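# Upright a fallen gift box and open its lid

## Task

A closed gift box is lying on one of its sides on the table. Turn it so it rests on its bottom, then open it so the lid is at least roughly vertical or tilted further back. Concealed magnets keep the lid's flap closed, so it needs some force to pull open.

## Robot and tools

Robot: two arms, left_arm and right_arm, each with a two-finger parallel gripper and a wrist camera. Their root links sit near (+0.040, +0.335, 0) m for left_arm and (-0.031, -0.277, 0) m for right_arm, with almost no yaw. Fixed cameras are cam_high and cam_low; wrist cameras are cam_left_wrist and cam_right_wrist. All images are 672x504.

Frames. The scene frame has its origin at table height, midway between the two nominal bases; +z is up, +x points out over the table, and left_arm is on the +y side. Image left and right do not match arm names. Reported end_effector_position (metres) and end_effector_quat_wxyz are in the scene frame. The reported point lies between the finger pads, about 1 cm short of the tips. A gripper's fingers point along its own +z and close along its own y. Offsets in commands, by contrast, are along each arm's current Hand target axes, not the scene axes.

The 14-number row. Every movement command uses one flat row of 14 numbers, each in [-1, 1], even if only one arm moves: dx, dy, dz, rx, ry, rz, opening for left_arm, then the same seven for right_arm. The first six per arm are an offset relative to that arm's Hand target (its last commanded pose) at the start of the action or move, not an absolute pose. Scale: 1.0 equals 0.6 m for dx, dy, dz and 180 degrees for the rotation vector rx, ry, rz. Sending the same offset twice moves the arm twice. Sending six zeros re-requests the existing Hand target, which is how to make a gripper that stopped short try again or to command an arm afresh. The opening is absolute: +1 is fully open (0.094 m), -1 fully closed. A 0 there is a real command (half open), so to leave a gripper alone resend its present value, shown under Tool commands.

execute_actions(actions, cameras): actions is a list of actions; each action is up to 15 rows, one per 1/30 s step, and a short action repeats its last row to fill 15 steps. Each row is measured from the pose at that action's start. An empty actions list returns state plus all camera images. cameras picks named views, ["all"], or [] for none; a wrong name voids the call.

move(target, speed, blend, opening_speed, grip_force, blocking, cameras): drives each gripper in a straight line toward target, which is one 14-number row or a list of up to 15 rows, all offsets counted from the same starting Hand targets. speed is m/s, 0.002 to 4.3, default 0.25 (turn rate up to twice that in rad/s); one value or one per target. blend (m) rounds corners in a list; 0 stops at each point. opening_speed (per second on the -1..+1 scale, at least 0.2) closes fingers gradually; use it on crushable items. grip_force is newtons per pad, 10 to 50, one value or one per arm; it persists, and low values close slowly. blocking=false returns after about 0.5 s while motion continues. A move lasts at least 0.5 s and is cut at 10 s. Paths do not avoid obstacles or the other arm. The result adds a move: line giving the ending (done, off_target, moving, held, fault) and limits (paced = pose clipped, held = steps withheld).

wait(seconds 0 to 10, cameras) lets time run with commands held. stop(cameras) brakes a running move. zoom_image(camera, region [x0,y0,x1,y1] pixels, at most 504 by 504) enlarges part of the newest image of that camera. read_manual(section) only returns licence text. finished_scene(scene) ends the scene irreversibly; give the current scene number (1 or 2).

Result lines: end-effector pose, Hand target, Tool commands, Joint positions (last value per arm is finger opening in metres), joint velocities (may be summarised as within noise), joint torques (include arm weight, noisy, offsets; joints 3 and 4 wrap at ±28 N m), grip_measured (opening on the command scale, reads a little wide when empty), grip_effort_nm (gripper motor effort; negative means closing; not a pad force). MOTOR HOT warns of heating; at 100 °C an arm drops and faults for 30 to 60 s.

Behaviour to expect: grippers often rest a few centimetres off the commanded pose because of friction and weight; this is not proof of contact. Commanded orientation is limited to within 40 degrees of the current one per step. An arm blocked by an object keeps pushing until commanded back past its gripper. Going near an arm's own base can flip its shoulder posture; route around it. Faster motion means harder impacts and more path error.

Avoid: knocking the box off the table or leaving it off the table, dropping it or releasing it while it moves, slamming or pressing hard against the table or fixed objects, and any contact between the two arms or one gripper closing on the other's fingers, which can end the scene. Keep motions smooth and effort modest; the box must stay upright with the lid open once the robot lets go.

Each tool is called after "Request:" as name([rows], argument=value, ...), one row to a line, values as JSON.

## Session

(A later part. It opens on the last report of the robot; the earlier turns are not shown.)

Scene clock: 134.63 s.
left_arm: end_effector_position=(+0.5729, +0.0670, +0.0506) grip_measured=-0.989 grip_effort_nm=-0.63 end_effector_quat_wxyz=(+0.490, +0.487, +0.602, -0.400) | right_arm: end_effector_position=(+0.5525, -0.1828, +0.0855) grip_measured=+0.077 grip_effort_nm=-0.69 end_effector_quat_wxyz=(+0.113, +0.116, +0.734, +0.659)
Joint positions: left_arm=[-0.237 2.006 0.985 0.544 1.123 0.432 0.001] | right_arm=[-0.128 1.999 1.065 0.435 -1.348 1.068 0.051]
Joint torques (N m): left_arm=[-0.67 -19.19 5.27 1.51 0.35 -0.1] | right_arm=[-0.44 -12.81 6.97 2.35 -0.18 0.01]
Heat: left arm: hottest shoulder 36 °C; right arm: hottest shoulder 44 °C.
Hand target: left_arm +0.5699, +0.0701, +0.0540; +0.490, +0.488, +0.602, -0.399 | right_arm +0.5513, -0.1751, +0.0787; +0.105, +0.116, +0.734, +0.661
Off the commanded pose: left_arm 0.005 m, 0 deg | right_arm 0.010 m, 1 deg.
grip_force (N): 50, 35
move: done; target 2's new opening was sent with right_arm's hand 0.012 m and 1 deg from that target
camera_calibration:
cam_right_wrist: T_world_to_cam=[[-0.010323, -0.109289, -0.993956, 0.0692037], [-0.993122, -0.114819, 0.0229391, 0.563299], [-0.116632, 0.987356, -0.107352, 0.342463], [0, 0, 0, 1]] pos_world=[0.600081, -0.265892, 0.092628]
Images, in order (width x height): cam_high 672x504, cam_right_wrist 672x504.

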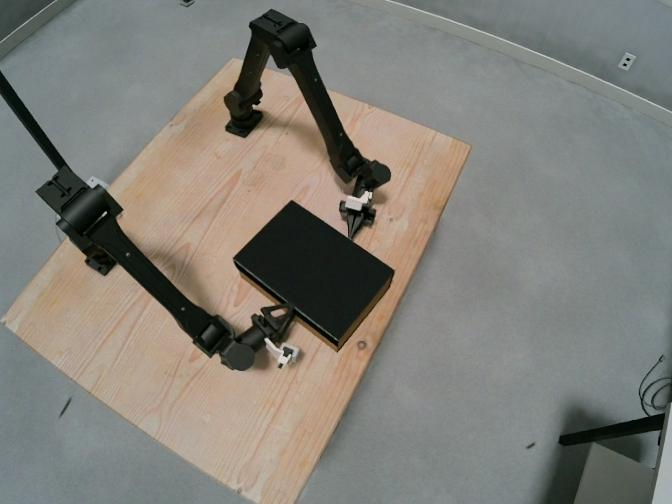

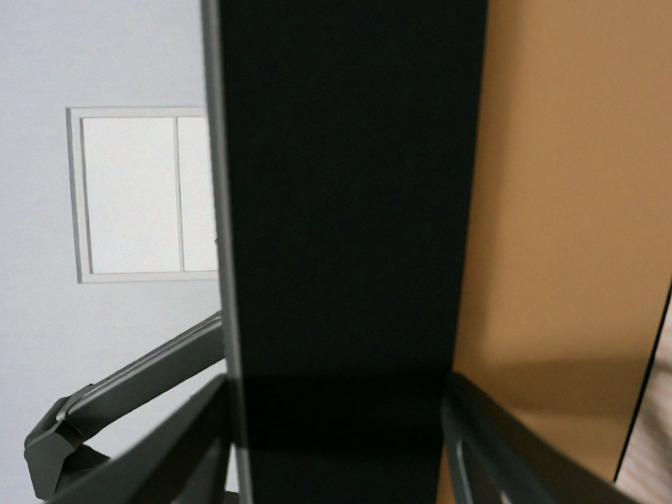

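Request:
move([
  [0,0,0,0,0,0,-1, -0.0025,-0.0005,-0.018,0.0826,-0.0013,-0.0114,-0.05],
  [0,0,0,0,0,0,-1, -0.0043,0.0025,-0.0323,0.1651,-0.0025,-0.0228,-0.05],
], speed=[0.2,0.2], blend=[0.005,0], cameras=["all"])

Scene clock: 138.13 s.
left_arm: end_effector_position=(+0.5729, +0.0670, +0.0506) grip_measured=-0.989 grip_effort_nm=-0.63 end_effector_quat_wxyz=(+0.490, +0.487, +0.602, -0.400) | right_arm: end_effector_position=(+0.5491, -0.1937, +0.0963) grip_measured=-0.047 grip_effort_nm=-0.17 end_effector_quat_wxyz=(+0.109, +0.115, +0.875, +0.457)
Joint positions: left_arm=[-0.237 2.006 0.985 0.544 1.123 0.432 0.001] | right_arm=[-0.094 1.842 1.245 -0.601 -0.927 0.353 0.045]
Joint torques (N m): left_arm=[-0.62 -19.14 5.3 1.5 0.33 -0.09] | right_arm=[-1.14 -11.93 9.24 0.16 0.56 -0.25]
Heat: left arm: hottest shoulder 36 °C; right arm: hottest shoulder 44 °C.
Hand target: left_arm +0.5699, +0.0701, +0.0540; +0.490, +0.488, +0.602, -0.399 | right_arm +0.5479, -0.1940, +0.0824; +0.097, +0.116, +0.882, +0.446
Off the commanded pose: left_arm 0.005 m, 0 deg | right_arm 0.014 m, 2 deg.
grip_force (N): 50, 35
move: off_target (right_arm)
camera_calibration:
cam_left_wrist: T_world_to_cam=[[-0.979952, -0.198621, 0.015626, 0.575039], [-0.12753, 0.565075, -0.815123, 0.115271], [0.153071, -0.800774, -0.579076, 0.0826941], [0, 0, 0, 1]] pos_world=[0.565553, 0.115298, 0.132861]
cam_right_wrist: T_world_to_cam=[[-0.0917517, -0.560581, -0.823001, 0.0194985], [-0.985895, -0.065035, 0.15421, 0.551355], [-0.139971, 0.825542, -0.546707, 0.377882], [0, 0, 0, 1]] pos_world=[0.59826, -0.26517, 0.137614]

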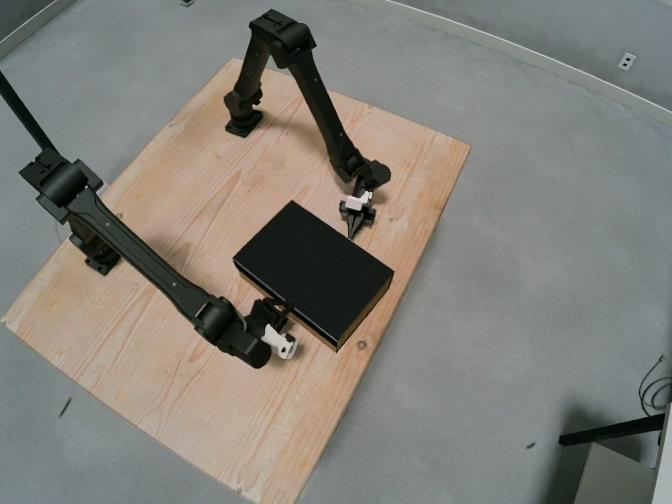

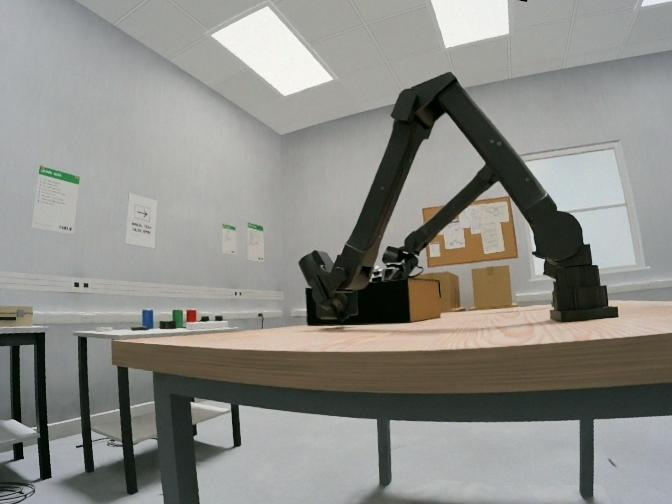

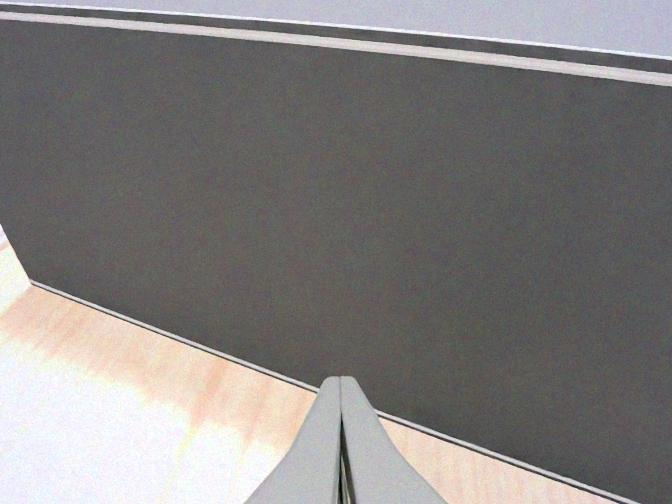

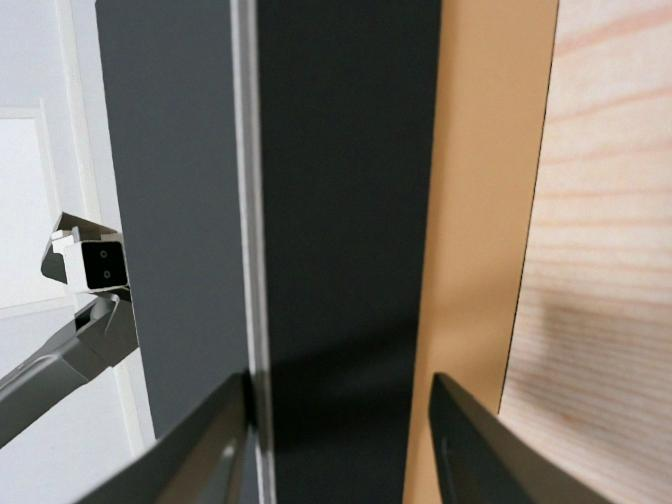

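Request:
move([
  [-0.1357,-0.0803,-0.2187,0,0,0,1, -0.0062,-0.0152,-0.106,0,0,0,0.7],
  [-0.1105,-0.3947,-0.176,0.0264,-0.0363,0.0038,1, 0.1547,-0.0757,-0.1458,-0.0569,-0.2354,-0.4176,-1],
  [-0.0772,-0.479,0.1607,0.0264,-0.0363,0.0038,1, 0.1873,-0.0963,-0.023,-0.1458,-0.1607,-0.4564,-1],
], speed=[0.2,0.4,0.3], blend=[0.02,0,0], grip_force=50, cameras=["all"])

Scene clock: 151.47 s.
left_arm: end_effector_position=(+0.3055, -0.0808, +0.0816) grip_measured=+0.998 grip_effort_nm=0.09 end_effector_quat_wxyz=(+0.503, +0.490, +0.557, -0.444) | right_arm: end_effector_position=(+0.4251, -0.2096, +0.0379) grip_measured=-0.995 grip_effort_nm=-0.25 end_effector_quat_wxyz=(+0.576, -0.397, +0.588, +0.406)
Joint positions: left_arm=[-0.822 1.824 0.488 1.208 0.657 0.077 0.094] | right_arm=[-0.234 2.112 0.691 1.375 -1.443 -0.025 0]
Joint torques (N m): left_arm=[-1.79 -9.76 5.82 2.86 -0.15 -0.3] | right_arm=[-0.5 -9.7 4.59 2.3 0.07 -0.05]
Heat: left arm: hottest shoulder 36 °C; right arm: hottest shoulder 44 °C.
Hand target: left_arm +0.3096, -0.0902, +0.0804; +0.505, +0.489, +0.552, -0.448 | right_arm +0.4301, -0.2052, +0.0359; +0.579, -0.406, +0.579, +0.405
Off the commanded pose: left_arm 0.010 m, 1 deg | right_arm 0.007 m, 2 deg.
move: done
camera_calibration:
cam_left_wrist: T_world_to_cam=[[-0.992859, -0.118704, 0.0118373, 0.293889], [-0.0689949, 0.490455, -0.868731, 0.170439], [0.0973159, -0.863344, -0.495143, 0.0282945], [0, 0, 0, 1]] pos_world=[0.300796, -0.0242789, 0.158596]
cam_right_wrist: T_world_to_cam=[[0.934172, -0.356716, -0.00869177, -0.473137], [-0.161804, -0.401773, -0.901331, 0.0561884], [0.318027, 0.843405, -0.433044, 0.146412], [0, 0, 0, 1]] pos_world=[0.40452, -0.269686, 0.109935]

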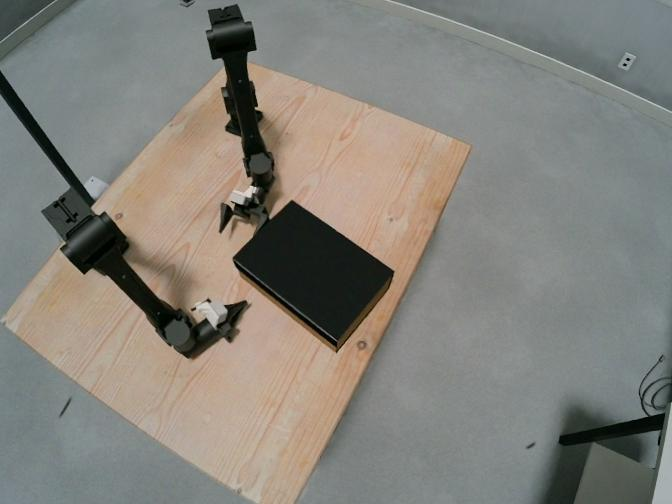

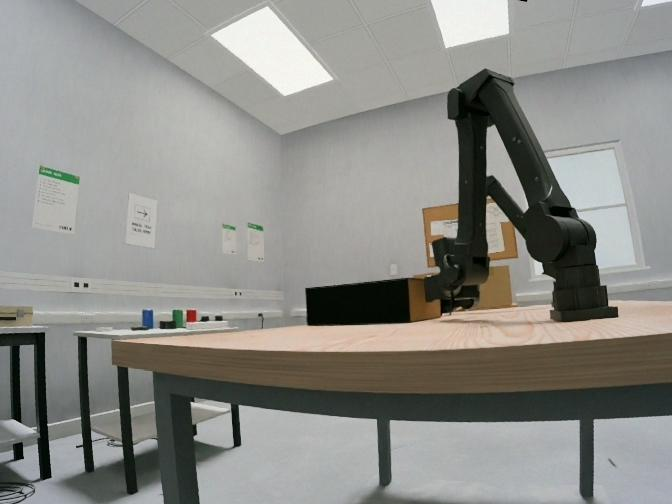

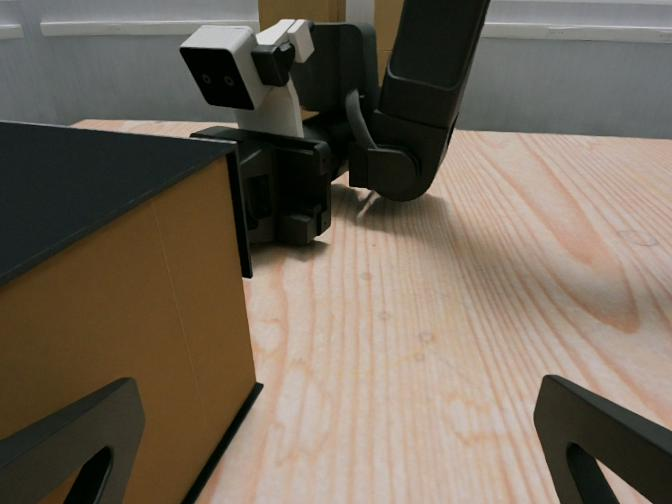

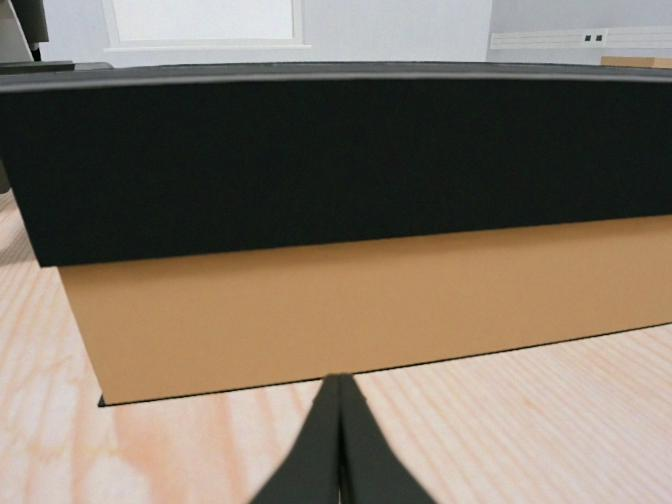

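Request:
zoom_image(camera="cam_left_wrist", region=[120, 100, 340, 420])

Request:
zoom_image(camera="cam_right_wrist", region=[0, 50, 240, 430])

Scaled by 1.575 from the camera's 672x504 image, which has a finer 960x720 frame.

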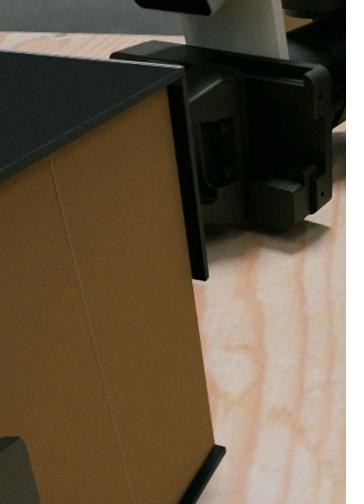

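Scaled by 1.326 from the camera's 672x504 image, which has a finer 960x720 frame.

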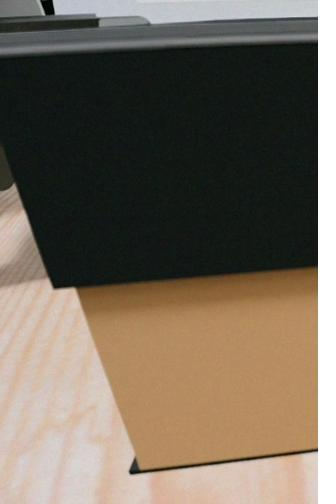

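Request:
move([
  [0.0062,-0.018,0.1002,0,0,0,1, 0.005,0.0192,0.0285,0,0,0,-1],
  [0.004,-0.0052,0.1252,0,0,0,1, 0.005,0.0157,0.0998,0,0,0,-1],
], speed=[0.15,0.1], blend=[0.005,0], cameras=["cam_left_wrist","cam_right_wrist"])

Request:
zoom_image(camera="cam_left_wrist", region=[60, 100, 340, 504])

Scene clock: 155.87 s.
left_arm: end_effector_position=(+0.3112, -0.1520, +0.0788) grip_measured=+0.998 grip_effort_nm=0.09 end_effector_quat_wxyz=(+0.512, +0.489, +0.549, -0.444) | right_arm: end_effector_position=(+0.4387, -0.1579, +0.0350) grip_measured=-0.995 grip_effort_nm=-0.25 end_effector_quat_wxyz=(+0.582, -0.398, +0.587, +0.397)
Joint positions: left_arm=[-0.939 1.913 0.647 1.17 0.54 0.062 0.094] | right_arm=[-0.102 2.128 0.701 1.404 -1.3 -0.02 0]
Joint torques (N m): left_arm=[-1.67 -11.58 7.19 1.78 -0.09 -0.33] | right_arm=[0.5 -9.99 4.59 2.37 0.18 0.09]
Heat: left arm: hottest elbow 36 °C; right arm: hottest shoulder 44 °C.
Hand target: left_arm +0.3157, -0.1646, +0.0714; +0.505, +0.488, +0.553, -0.448 | right_arm +0.4417, -0.1457, +0.0329; +0.579, -0.406, +0.579, +0.405
Off the commanded pose: left_arm 0.015 m, 1 deg | right_arm 0.013 m, 2 deg.
move: off_target (left_arm, right_arm)
camera_calibration:
cam_left_wrist: T_world_to_cam=[[-0.992725, -0.12038, -0.00258734, 0.291961], [-0.0553351, 0.4752, -0.878136, 0.197403], [0.106939, -0.871604, -0.478404, -0.0406411], [0, 0, 0, 1]] pos_world=[0.305106, -0.0940827, 0.154659]
cam_right_wrist: T_world_to_cam=[[0.929896, -0.367713, 0.00901187, -0.467761], [-0.15182, -0.406018, -0.901166, 0.0715064], [0.33503, 0.836622, -0.433381, 0.0886199], [0, 0, 0, 1]] pos_world=[0.416135, -0.217111, 0.107061]
Images, in order (width x height): cam_left_wrist 672x504, cam_right_wrist 672x504.

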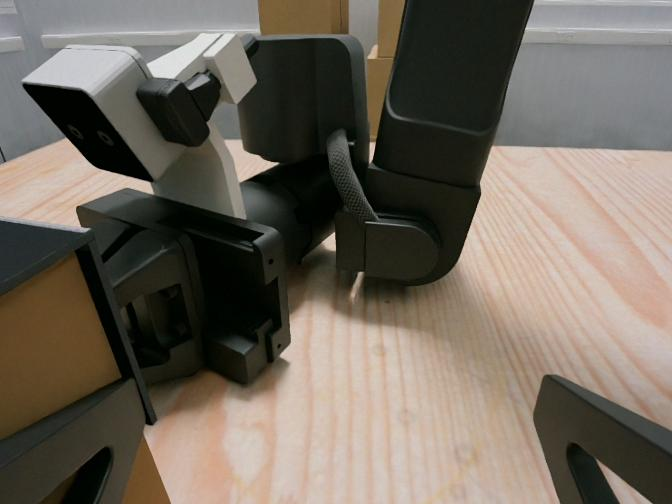

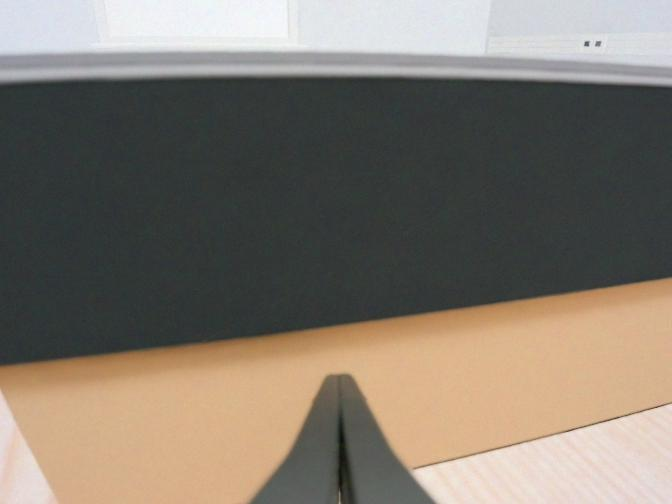

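Scaled by 1.248 from the camera's 672x504 image, which has a finer 960x720 frame.

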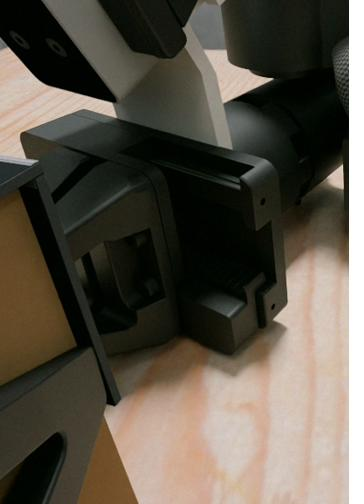

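Request:
move(target=[0.0048,-0.0117,0.0583,0,0,0,1, 0,0.0025,0.0165,0,0,0,-1], speed=0.06, cameras=["cam_left_wrist","cam_right_wrist","cam_high"])

Request:
zoom_image(camera="cam_left_wrist", region=[0, 150, 300, 504])

Scene clock: 157.60 s.
left_arm: end_effector_position=(+0.3087, -0.1867, +0.0710) grip_measured=+0.998 grip_effort_nm=0.09 end_effector_quat_wxyz=(+0.509, +0.490, +0.551, -0.444) | right_arm: end_effector_position=(+0.4402, -0.1455, +0.0351) grip_measured=-0.995 grip_effort_nm=-0.25 end_effector_quat_wxyz=(+0.581, -0.400, +0.585, +0.399)
Joint positions: left_arm=[-0.993 1.963 0.725 1.139 0.488 0.056 0.094] | right_arm=[-0.072 2.129 0.705 1.404 -1.275 -0.018 0]
Joint torques (N m): left_arm=[-1.49 -13.1 7.57 1.92 -0.21 -0.34] | right_arm=[0.09 -9.99 4.68 2.29 0.17 0.09]
Heat: left arm: hottest elbow 36 °C; right arm: hottest shoulder 44 °C.
Hand target: left_arm +0.3128, -0.1998, +0.0655; +0.505, +0.489, +0.552, -0.448 | right_arm +0.4437, -0.1358, +0.0328; +0.579, -0.406, +0.579, +0.405
Off the commanded pose: left_arm 0.015 m, 1 deg | right_arm 0.010 m, 1 deg.
move: off_target (left_arm)
camera_calibration:
cam_left_wrist: T_world_to_cam=[[-0.993003, -0.118083, 0.000737781, 0.285529], [-0.0576623, 0.479434, -0.875682, 0.208297], [0.103049, -0.869598, -0.482888, -0.0723736], [0, 0, 0, 1]] pos_world=[0.303, -0.129084, 0.147243]
cam_right_wrist: T_world_to_cam=[[0.931842, -0.362711, 0.0105931, -0.46491], [-0.148206, -0.40708, -0.901288, 0.075114], [0.331219, 0.838288, -0.433091, 0.0797498], [0, 0, 0, 1]] pos_world=[0.417941, -0.204904, 0.107163]
Images, in order (width x height): cam_high 672x504, cam_left_wrist 672x504, cam_right_wrist 672x504.

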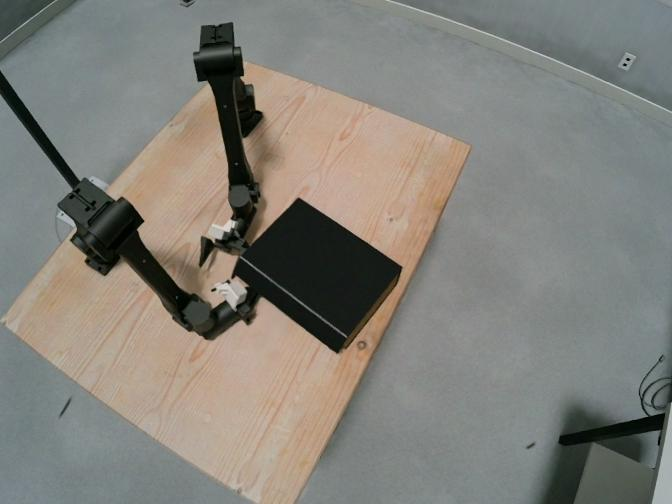

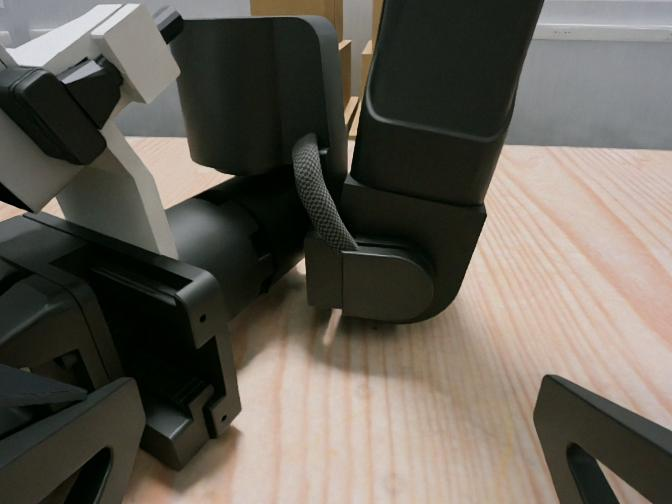

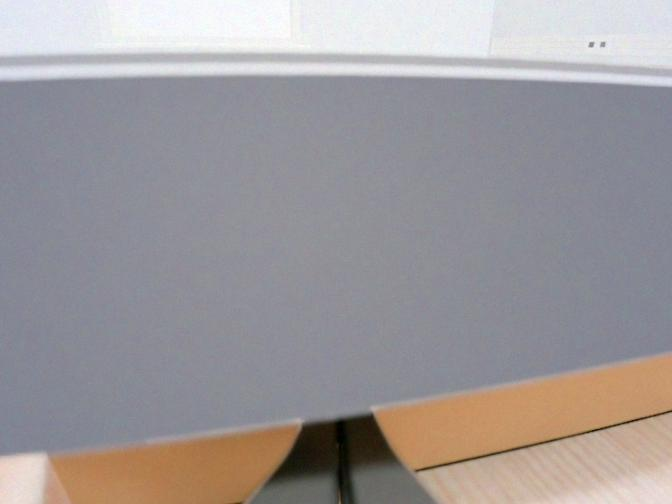

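Scaled by 1.424 from the camera's 672x504 image, which has a finer 960x720 frame.

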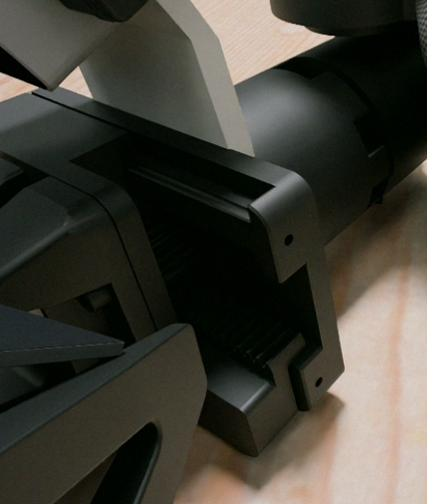

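Request:
zoom_image(camera="cam_high", region=[190, 180, 420, 370])

Scaled by 2.191 from the camera's 672x504 image, which has a finer 960x720 frame.

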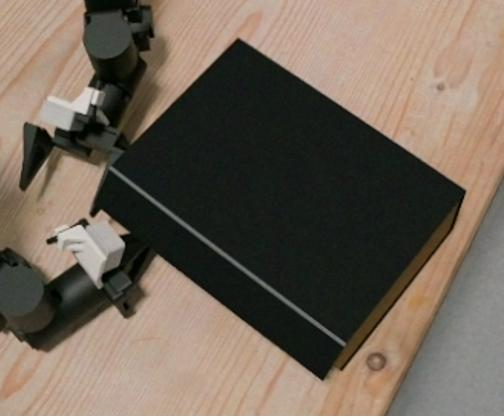

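Request:
move(target=[0,0,0,0,0,0,1, -0.1417,-0.0023,-0.0063,0,0,0,-1], speed=0.1, cameras=["all"])

Request:
zoom_image(camera="cam_high", region=[190, 180, 420, 370])

Scene clock: 160.50 s.
left_arm: end_effector_position=(+0.3094, -0.1876, +0.0721) grip_measured=+0.998 grip_effort_nm=0.08 end_effector_quat_wxyz=(+0.510, +0.490, +0.550, -0.445) | right_arm: end_effector_position=(+0.4458, -0.1456, +0.1098) grip_measured=-0.995 grip_effort_nm=-0.25 end_effector_quat_wxyz=(+0.577, -0.396, +0.587, +0.407)
Joint positions: left_arm=[-0.993 1.963 0.728 1.139 0.488 0.055 0.094] | right_arm=[-0.072 1.893 0.687 1.196 -1.283 0.01 0]
Joint torques (N m): left_arm=[-1.55 -12.98 7.31 1.87 -0.19 -0.32] | right_arm=[-0.56 -12.1 4.71 1.4 0.09 -0.13]
Heat: left arm: hottest elbow 36 °C; right arm: hottest shoulder 44 °C.
Hand target: left_arm +0.3128, -0.1998, +0.0654; +0.505, +0.489, +0.552, -0.448 | right_arm +0.4436, -0.1397, +0.1178; +0.579, -0.406, +0.579, +0.405
Off the commanded pose: left_arm 0.014 m, 1 deg | right_arm 0.010 m, 1 deg.
move: off_target (left_arm)
camera_calibration:
cam_left_wrist: T_world_to_cam=[[-0.993004, -0.118078, 0.00002772, 0.286136], [-0.0567672, 0.477191, -0.876964, 0.209137], [0.103537, -0.870831, -0.480555, -0.0733478], [0, 0, 0, 1]] pos_world=[0.3036, -0.129885, 0.14815]
cam_right_wrist: T_world_to_cam=[[0.934422, -0.356063, -0.00858157, -0.468956], [-0.160523, -0.39951, -0.902565, 0.149968], [0.317942, 0.844755, -0.430467, 0.116858], [0, 0, 0, 1]] pos_world=[0.425122, -0.205781, 0.181635]

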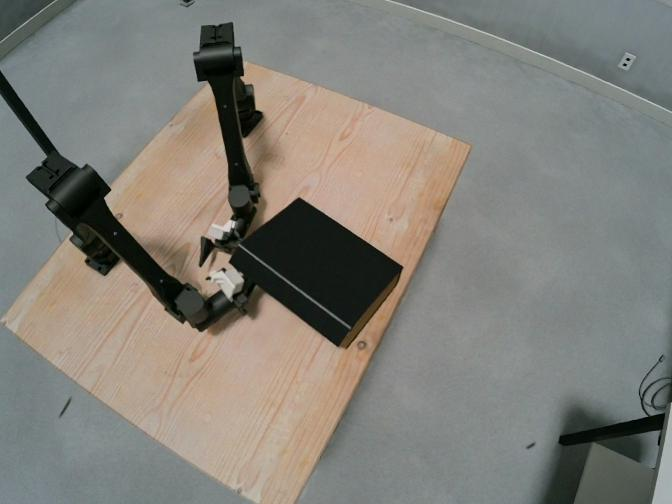

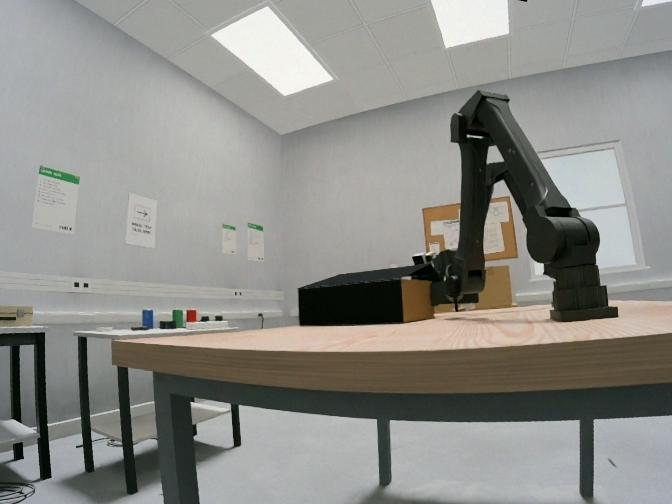

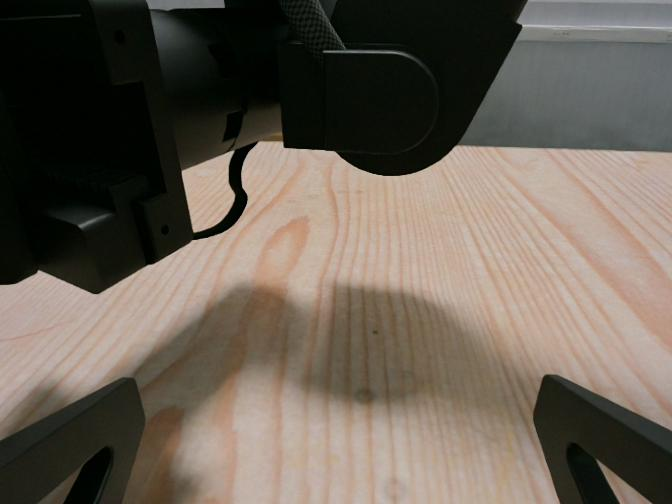

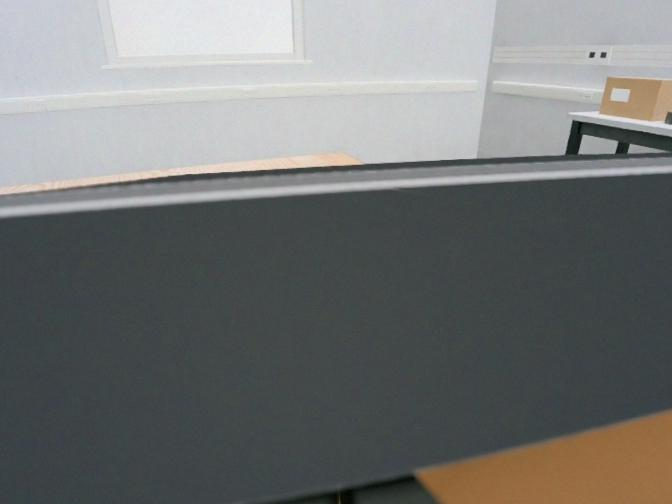

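Scaled by 2.191 from the camera's 672x504 image, which has a finer 960x720 frame.

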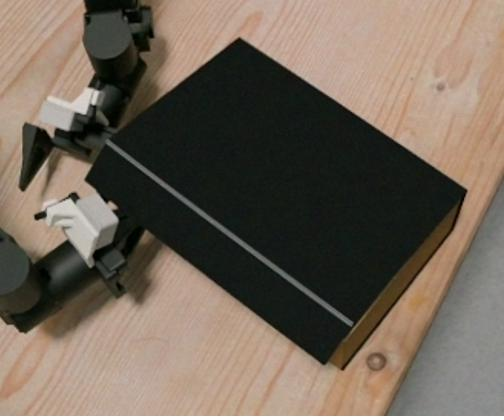

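Request:
move([
  [0.009,0.0092,-0.1025,0,0,0,1, -0.0583,0.0023,0.0063,0,0,0,-1],
  [-0.0257,-0.0505,-0.2778,0,0,0,1, -0.1,0.0085,0.0458,0,0,0,-1],
  [-0.1578,0.0065,-0.4848,0,0,0,-1, -0.1633,0.0175,0.1008,0,0,0,-1],
], speed=[0.12,0.2,0.2], blend=[0.01,0.01,0], cameras=["all"])

Request:
zoom_image(camera="cam_high", region=[190, 180, 420, 370])

Scene clock: 169.57 s.
left_arm: end_effector_position=(+0.2757, +0.0791, +0.1762) grip_measured=-0.988 grip_effort_nm=-0.53 end_effector_quat_wxyz=(+0.495, +0.486, +0.559, -0.455) | right_arm: end_effector_position=(+0.4438, -0.0872, +0.1917) grip_measured=-0.995 grip_effort_nm=-0.25 end_effector_quat_wxyz=(+0.563, -0.389, +0.600, +0.414)
Joint positions: left_arm=[-0.405 1.104 0.238 0.657 1.084 0.157 0.001] | right_arm=[0.068 1.627 0.701 0.872 -1.143 0.01 0]
Joint velocities: left_arm=[0.005 0.005 0.002 0.012 0.081 0.051 -0.005] | right_arm=[within noise]
Joint torques (N m): left_arm=[-0.15 -4.89 8.55 1.5 0.14 -0.09] | right_arm=[-0.38 -10.58 10.86 1.44 0.23 -0.13]
Heat: left arm: hottest elbow 36 °C; right arm: hottest shoulder 44 °C.
Hand target: left_arm +0.2827, +0.0801, +0.1853; +0.505, +0.489, +0.553, -0.448 | right_arm +0.4544, -0.0794, +0.2157; +0.579, -0.406, +0.579, +0.405
Off the commanded pose: left_arm 0.012 m, 2 deg | right_arm 0.027 m, 4 deg.
move: off_target (left_arm, right_arm); target 3's new opening was sent with left_arm's hand 0.011 m and 2 deg from that target
camera_calibration:
cam_left_wrist: T_world_to_cam=[[-0.99352, -0.107044, 0.0382039, 0.27682], [-0.0857393, 0.485213, -0.870182, 0.177288], [0.0746111, -0.867819, -0.491247, 0.222041], [0, 0, 0, 1]] pos_world=[0.27366, 0.136301, 0.252774]
cam_right_wrist: T_world_to_cam=[[0.933665, -0.355062, -0.0469221, -0.437797], [-0.198393, -0.403662, -0.893139, 0.261504], [0.298179, 0.843201, -0.447327, 0.115275], [0, 0, 0, 1]] pos_world=[0.426263, -0.147086, 0.264582]

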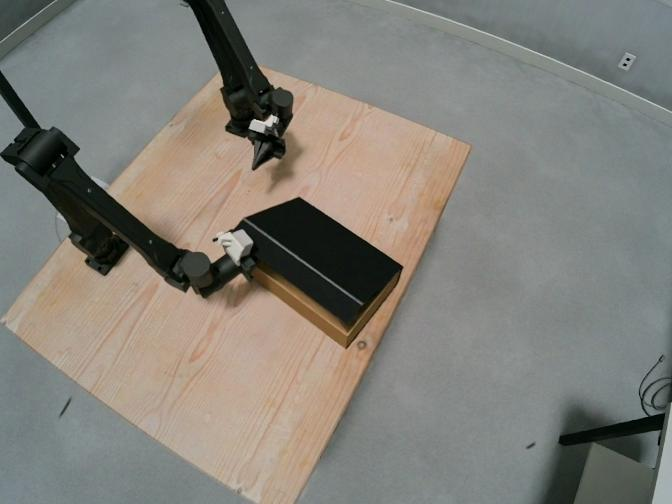

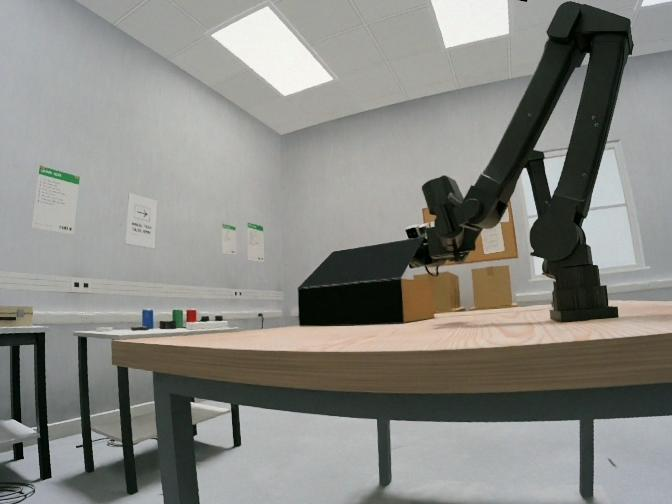

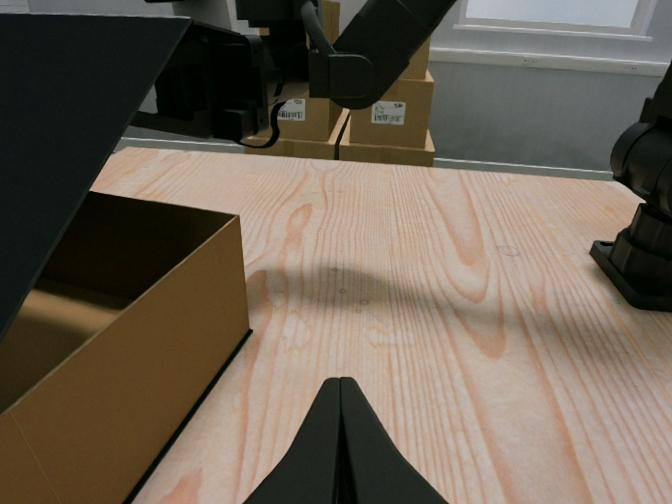

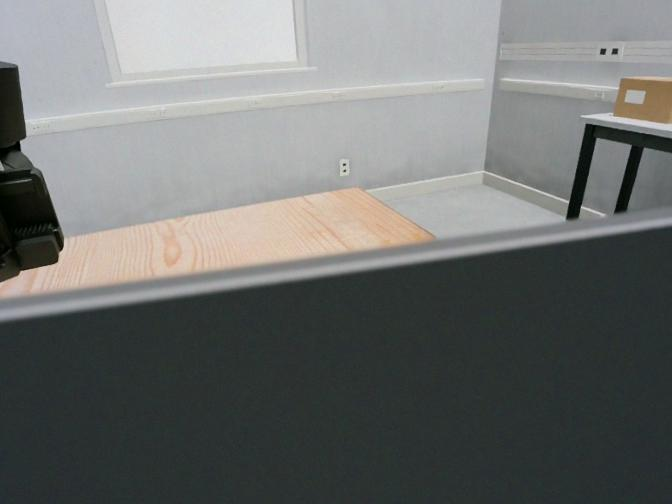

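Scaled by 2.191 from the camera's 672x504 image, which has a finer 960x720 frame.

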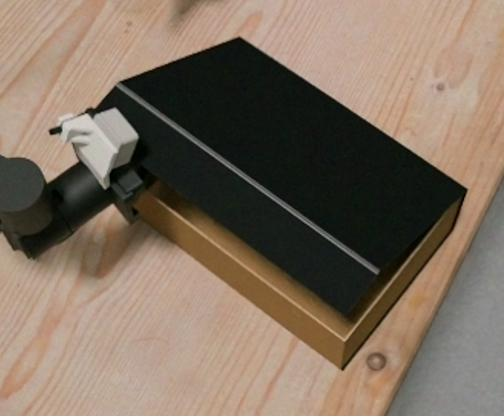

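Request:
move([
  [-0.0525,0.1588,-0.0697,0,0,0,-1, -0.0502,0.006,0.0633,0,0,0,-1],
  [-0.0977,0.2942,-0.1247,0,0,0,-1, -0.0708,0.0178,0.1253,0,0,0,-1],
  [-0.0673,0.4383,0.0052,0,0,0,-1, -0.0788,0.027,0.1795,0,0,0,-1],
], speed=[0.15,0.15,0.12], blend=[0.02,0.02,0], cameras=["all"])

Scene clock: 174.43 s.
left_arm: end_effector_position=(+0.5272, +0.1126, +0.2172) grip_measured=-0.989 grip_effort_nm=-0.63 end_effector_quat_wxyz=(+0.498, +0.483, +0.562, -0.451) | right_arm: end_effector_position=(+0.4666, +0.0134, +0.2466) grip_measured=-0.995 grip_effort_nm=-0.25 end_effector_quat_wxyz=(+0.570, -0.394, +0.595, +0.406)
Joint positions: left_arm=[-0.145 1.613 0.924 0.288 1.32 0.363 0.001] | right_arm=[0.289 1.587 0.854 0.702 -0.917 0.01 0]
Joint torques (N m): left_arm=[-1.9 -11.87 11.97 2.33 0.06 -0.33] | right_arm=[-0.03 -9.29 12.86 1.55 0.2 -0.13]
Heat: left arm: hottest elbow 36 °C; right arm: hottest shoulder 43 °C.
Hand target: left_arm +0.5445, +0.1053, +0.2249; +0.505, +0.489, +0.553, -0.448 | right_arm +0.4760, +0.0275, +0.2631; +0.579, -0.406, +0.579, +0.405
Off the commanded pose: left_arm 0.020 m, 2 deg | right_arm 0.023 m, 2 deg.
move: off_target (left_arm, right_arm)
camera_calibration:
cam_left_wrist: T_world_to_cam=[[-0.992066, -0.119992, 0.0374987, 0.529475], [-0.0914566, 0.48421, -0.870159, 0.221487], [0.0862546, -0.866685, -0.491343, 0.246265], [0, 0, 0, 1]] pos_world=[0.524289, 0.16972, 0.293874]
cam_right_wrist: T_world_to_cam=[[0.932647, -0.360066, -0.0228387, -0.426246], [-0.179281, -0.407582, -0.895397, 0.3475], [0.313093, 0.839184, -0.444683, 0.0407039], [0, 0, 0, 1]] pos_world=[0.447093, -0.0460001, 0.319516]

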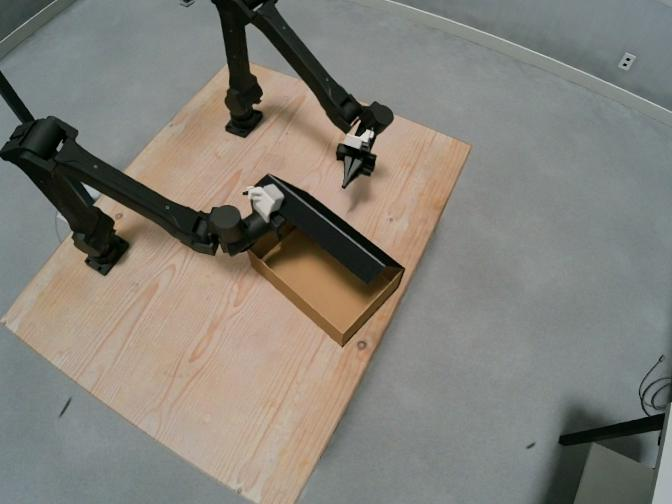

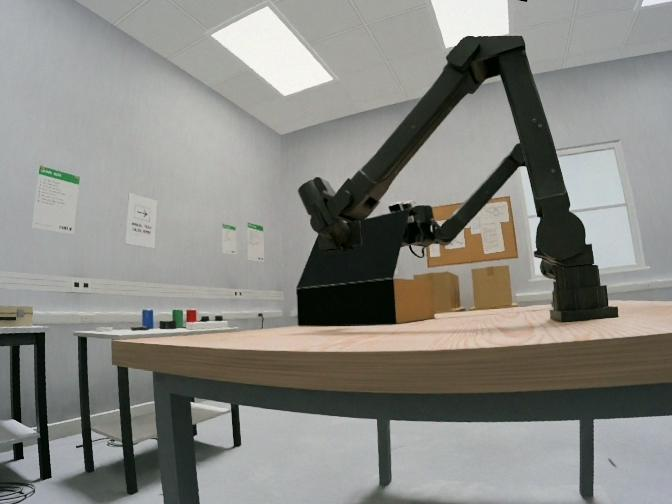

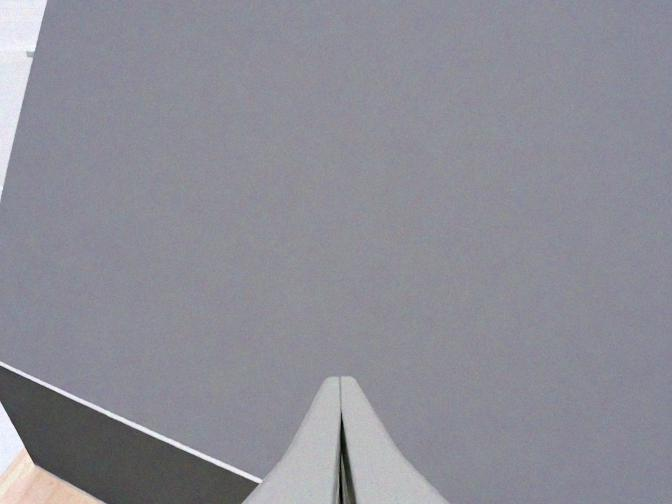

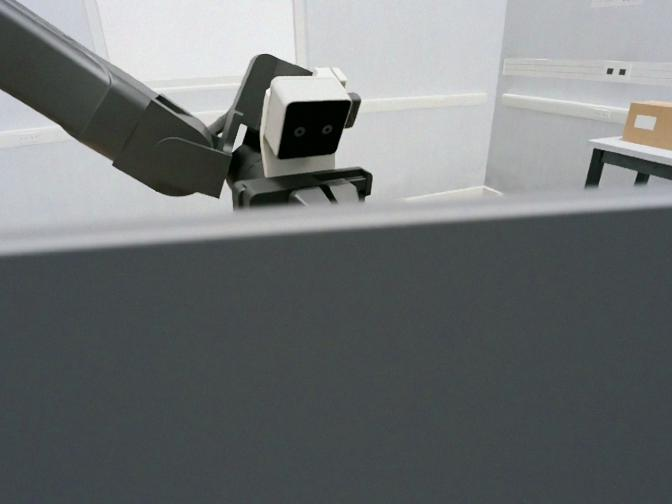

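Request:
move([
  [-0.0061,-0.0083,0.0685,0,0,0,-1, 0,0.0067,0.038,0,0,0,-1],
  [-0.0061,-0.0083,0.0685,0,0,0,-1, 0,0.0168,0.095,0,0,0,-1],
], speed=[0.12,0.06], blend=[0.005,0], cameras=["cam_high","cam_low","cam_right_wrist","cam_left_wrist"])

Scene clock: 176.83 s.
left_arm: end_effector_position=(+0.5267, +0.0691, +0.2179) grip_measured=-0.989 grip_effort_nm=-0.62 end_effector_quat_wxyz=(+0.497, +0.485, +0.560, -0.452) | right_arm: end_effector_position=(+0.4764, +0.0707, +0.2498) grip_measured=-0.995 grip_effort_nm=-0.25 end_effector_quat_wxyz=(+0.571, -0.397, +0.592, +0.406)
Joint positions: left_arm=[-0.236 1.633 0.932 0.392 1.24 0.269 0.001] | right_arm=[0.396 1.647 0.94 0.683 -0.815 0.01 0]
Joint torques (N m): left_arm=[-0.91 -12.04 11.77 2.36 0.04 -0.3] | right_arm=[-0.32 -9.29 13.04 1.57 0.24 -0.13]
Heat: left arm: hottest elbow 37 °C; right arm: hottest shoulder 43 °C.
Hand target: left_arm +0.5446, +0.0638, +0.2250; +0.505, +0.489, +0.552, -0.448 | right_arm +0.4860, +0.0846, +0.2629; +0.579, -0.406, +0.579, +0.405
Off the commanded pose: left_arm 0.020 m, 1 deg | right_arm 0.021 m, 2 deg.
move: off_target (left_arm, right_arm)
camera_calibration:
cam_left_wrist: T_world_to_cam=[[-0.992863, -0.114033, 0.0349308, 0.524314], [-0.0864885, 0.486773, -0.869236, 0.240119], [0.0821181, -0.866053, -0.493162, 0.211427], [0, 0, 0, 1]] pos_world=[0.523977, 0.126012, 0.294673]
cam_right_wrist: T_world_to_cam=[[0.934439, -0.355762, -0.0160328, -0.417513], [-0.171066, -0.408922, -0.896393, 0.371801], [0.312346, 0.840367, -0.442971, -0.00916606], [0, 0, 0, 1]] pos_world=[0.456606, 0.0112051, 0.322525]

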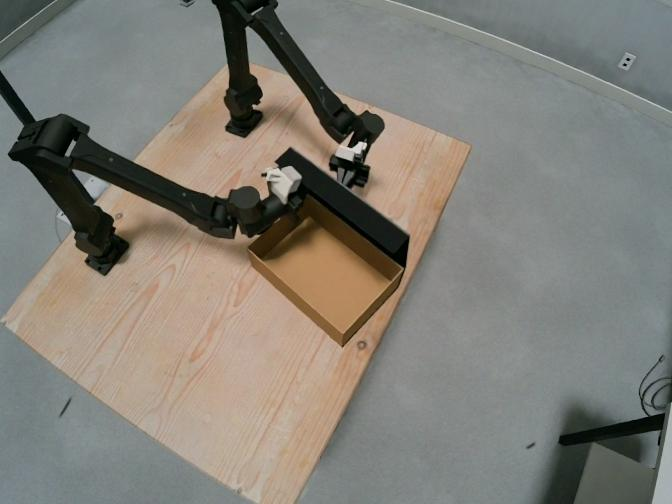

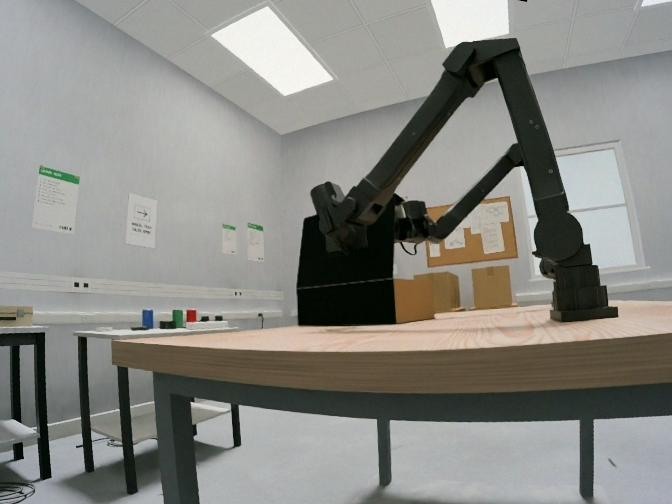

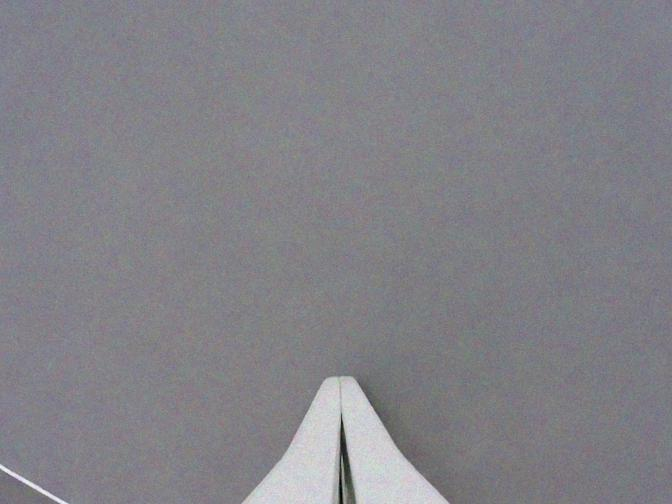

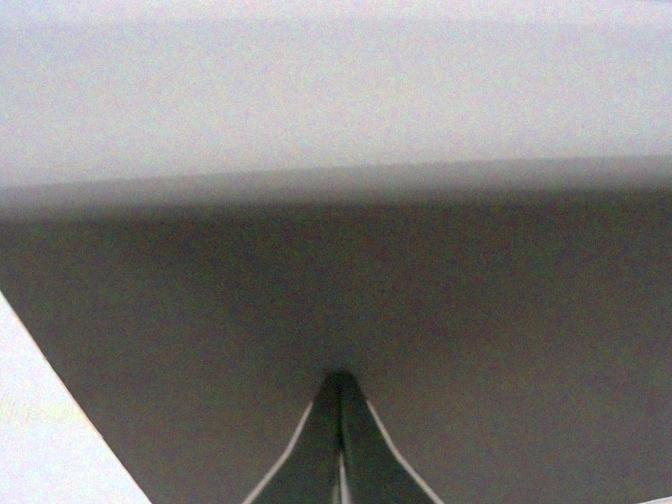

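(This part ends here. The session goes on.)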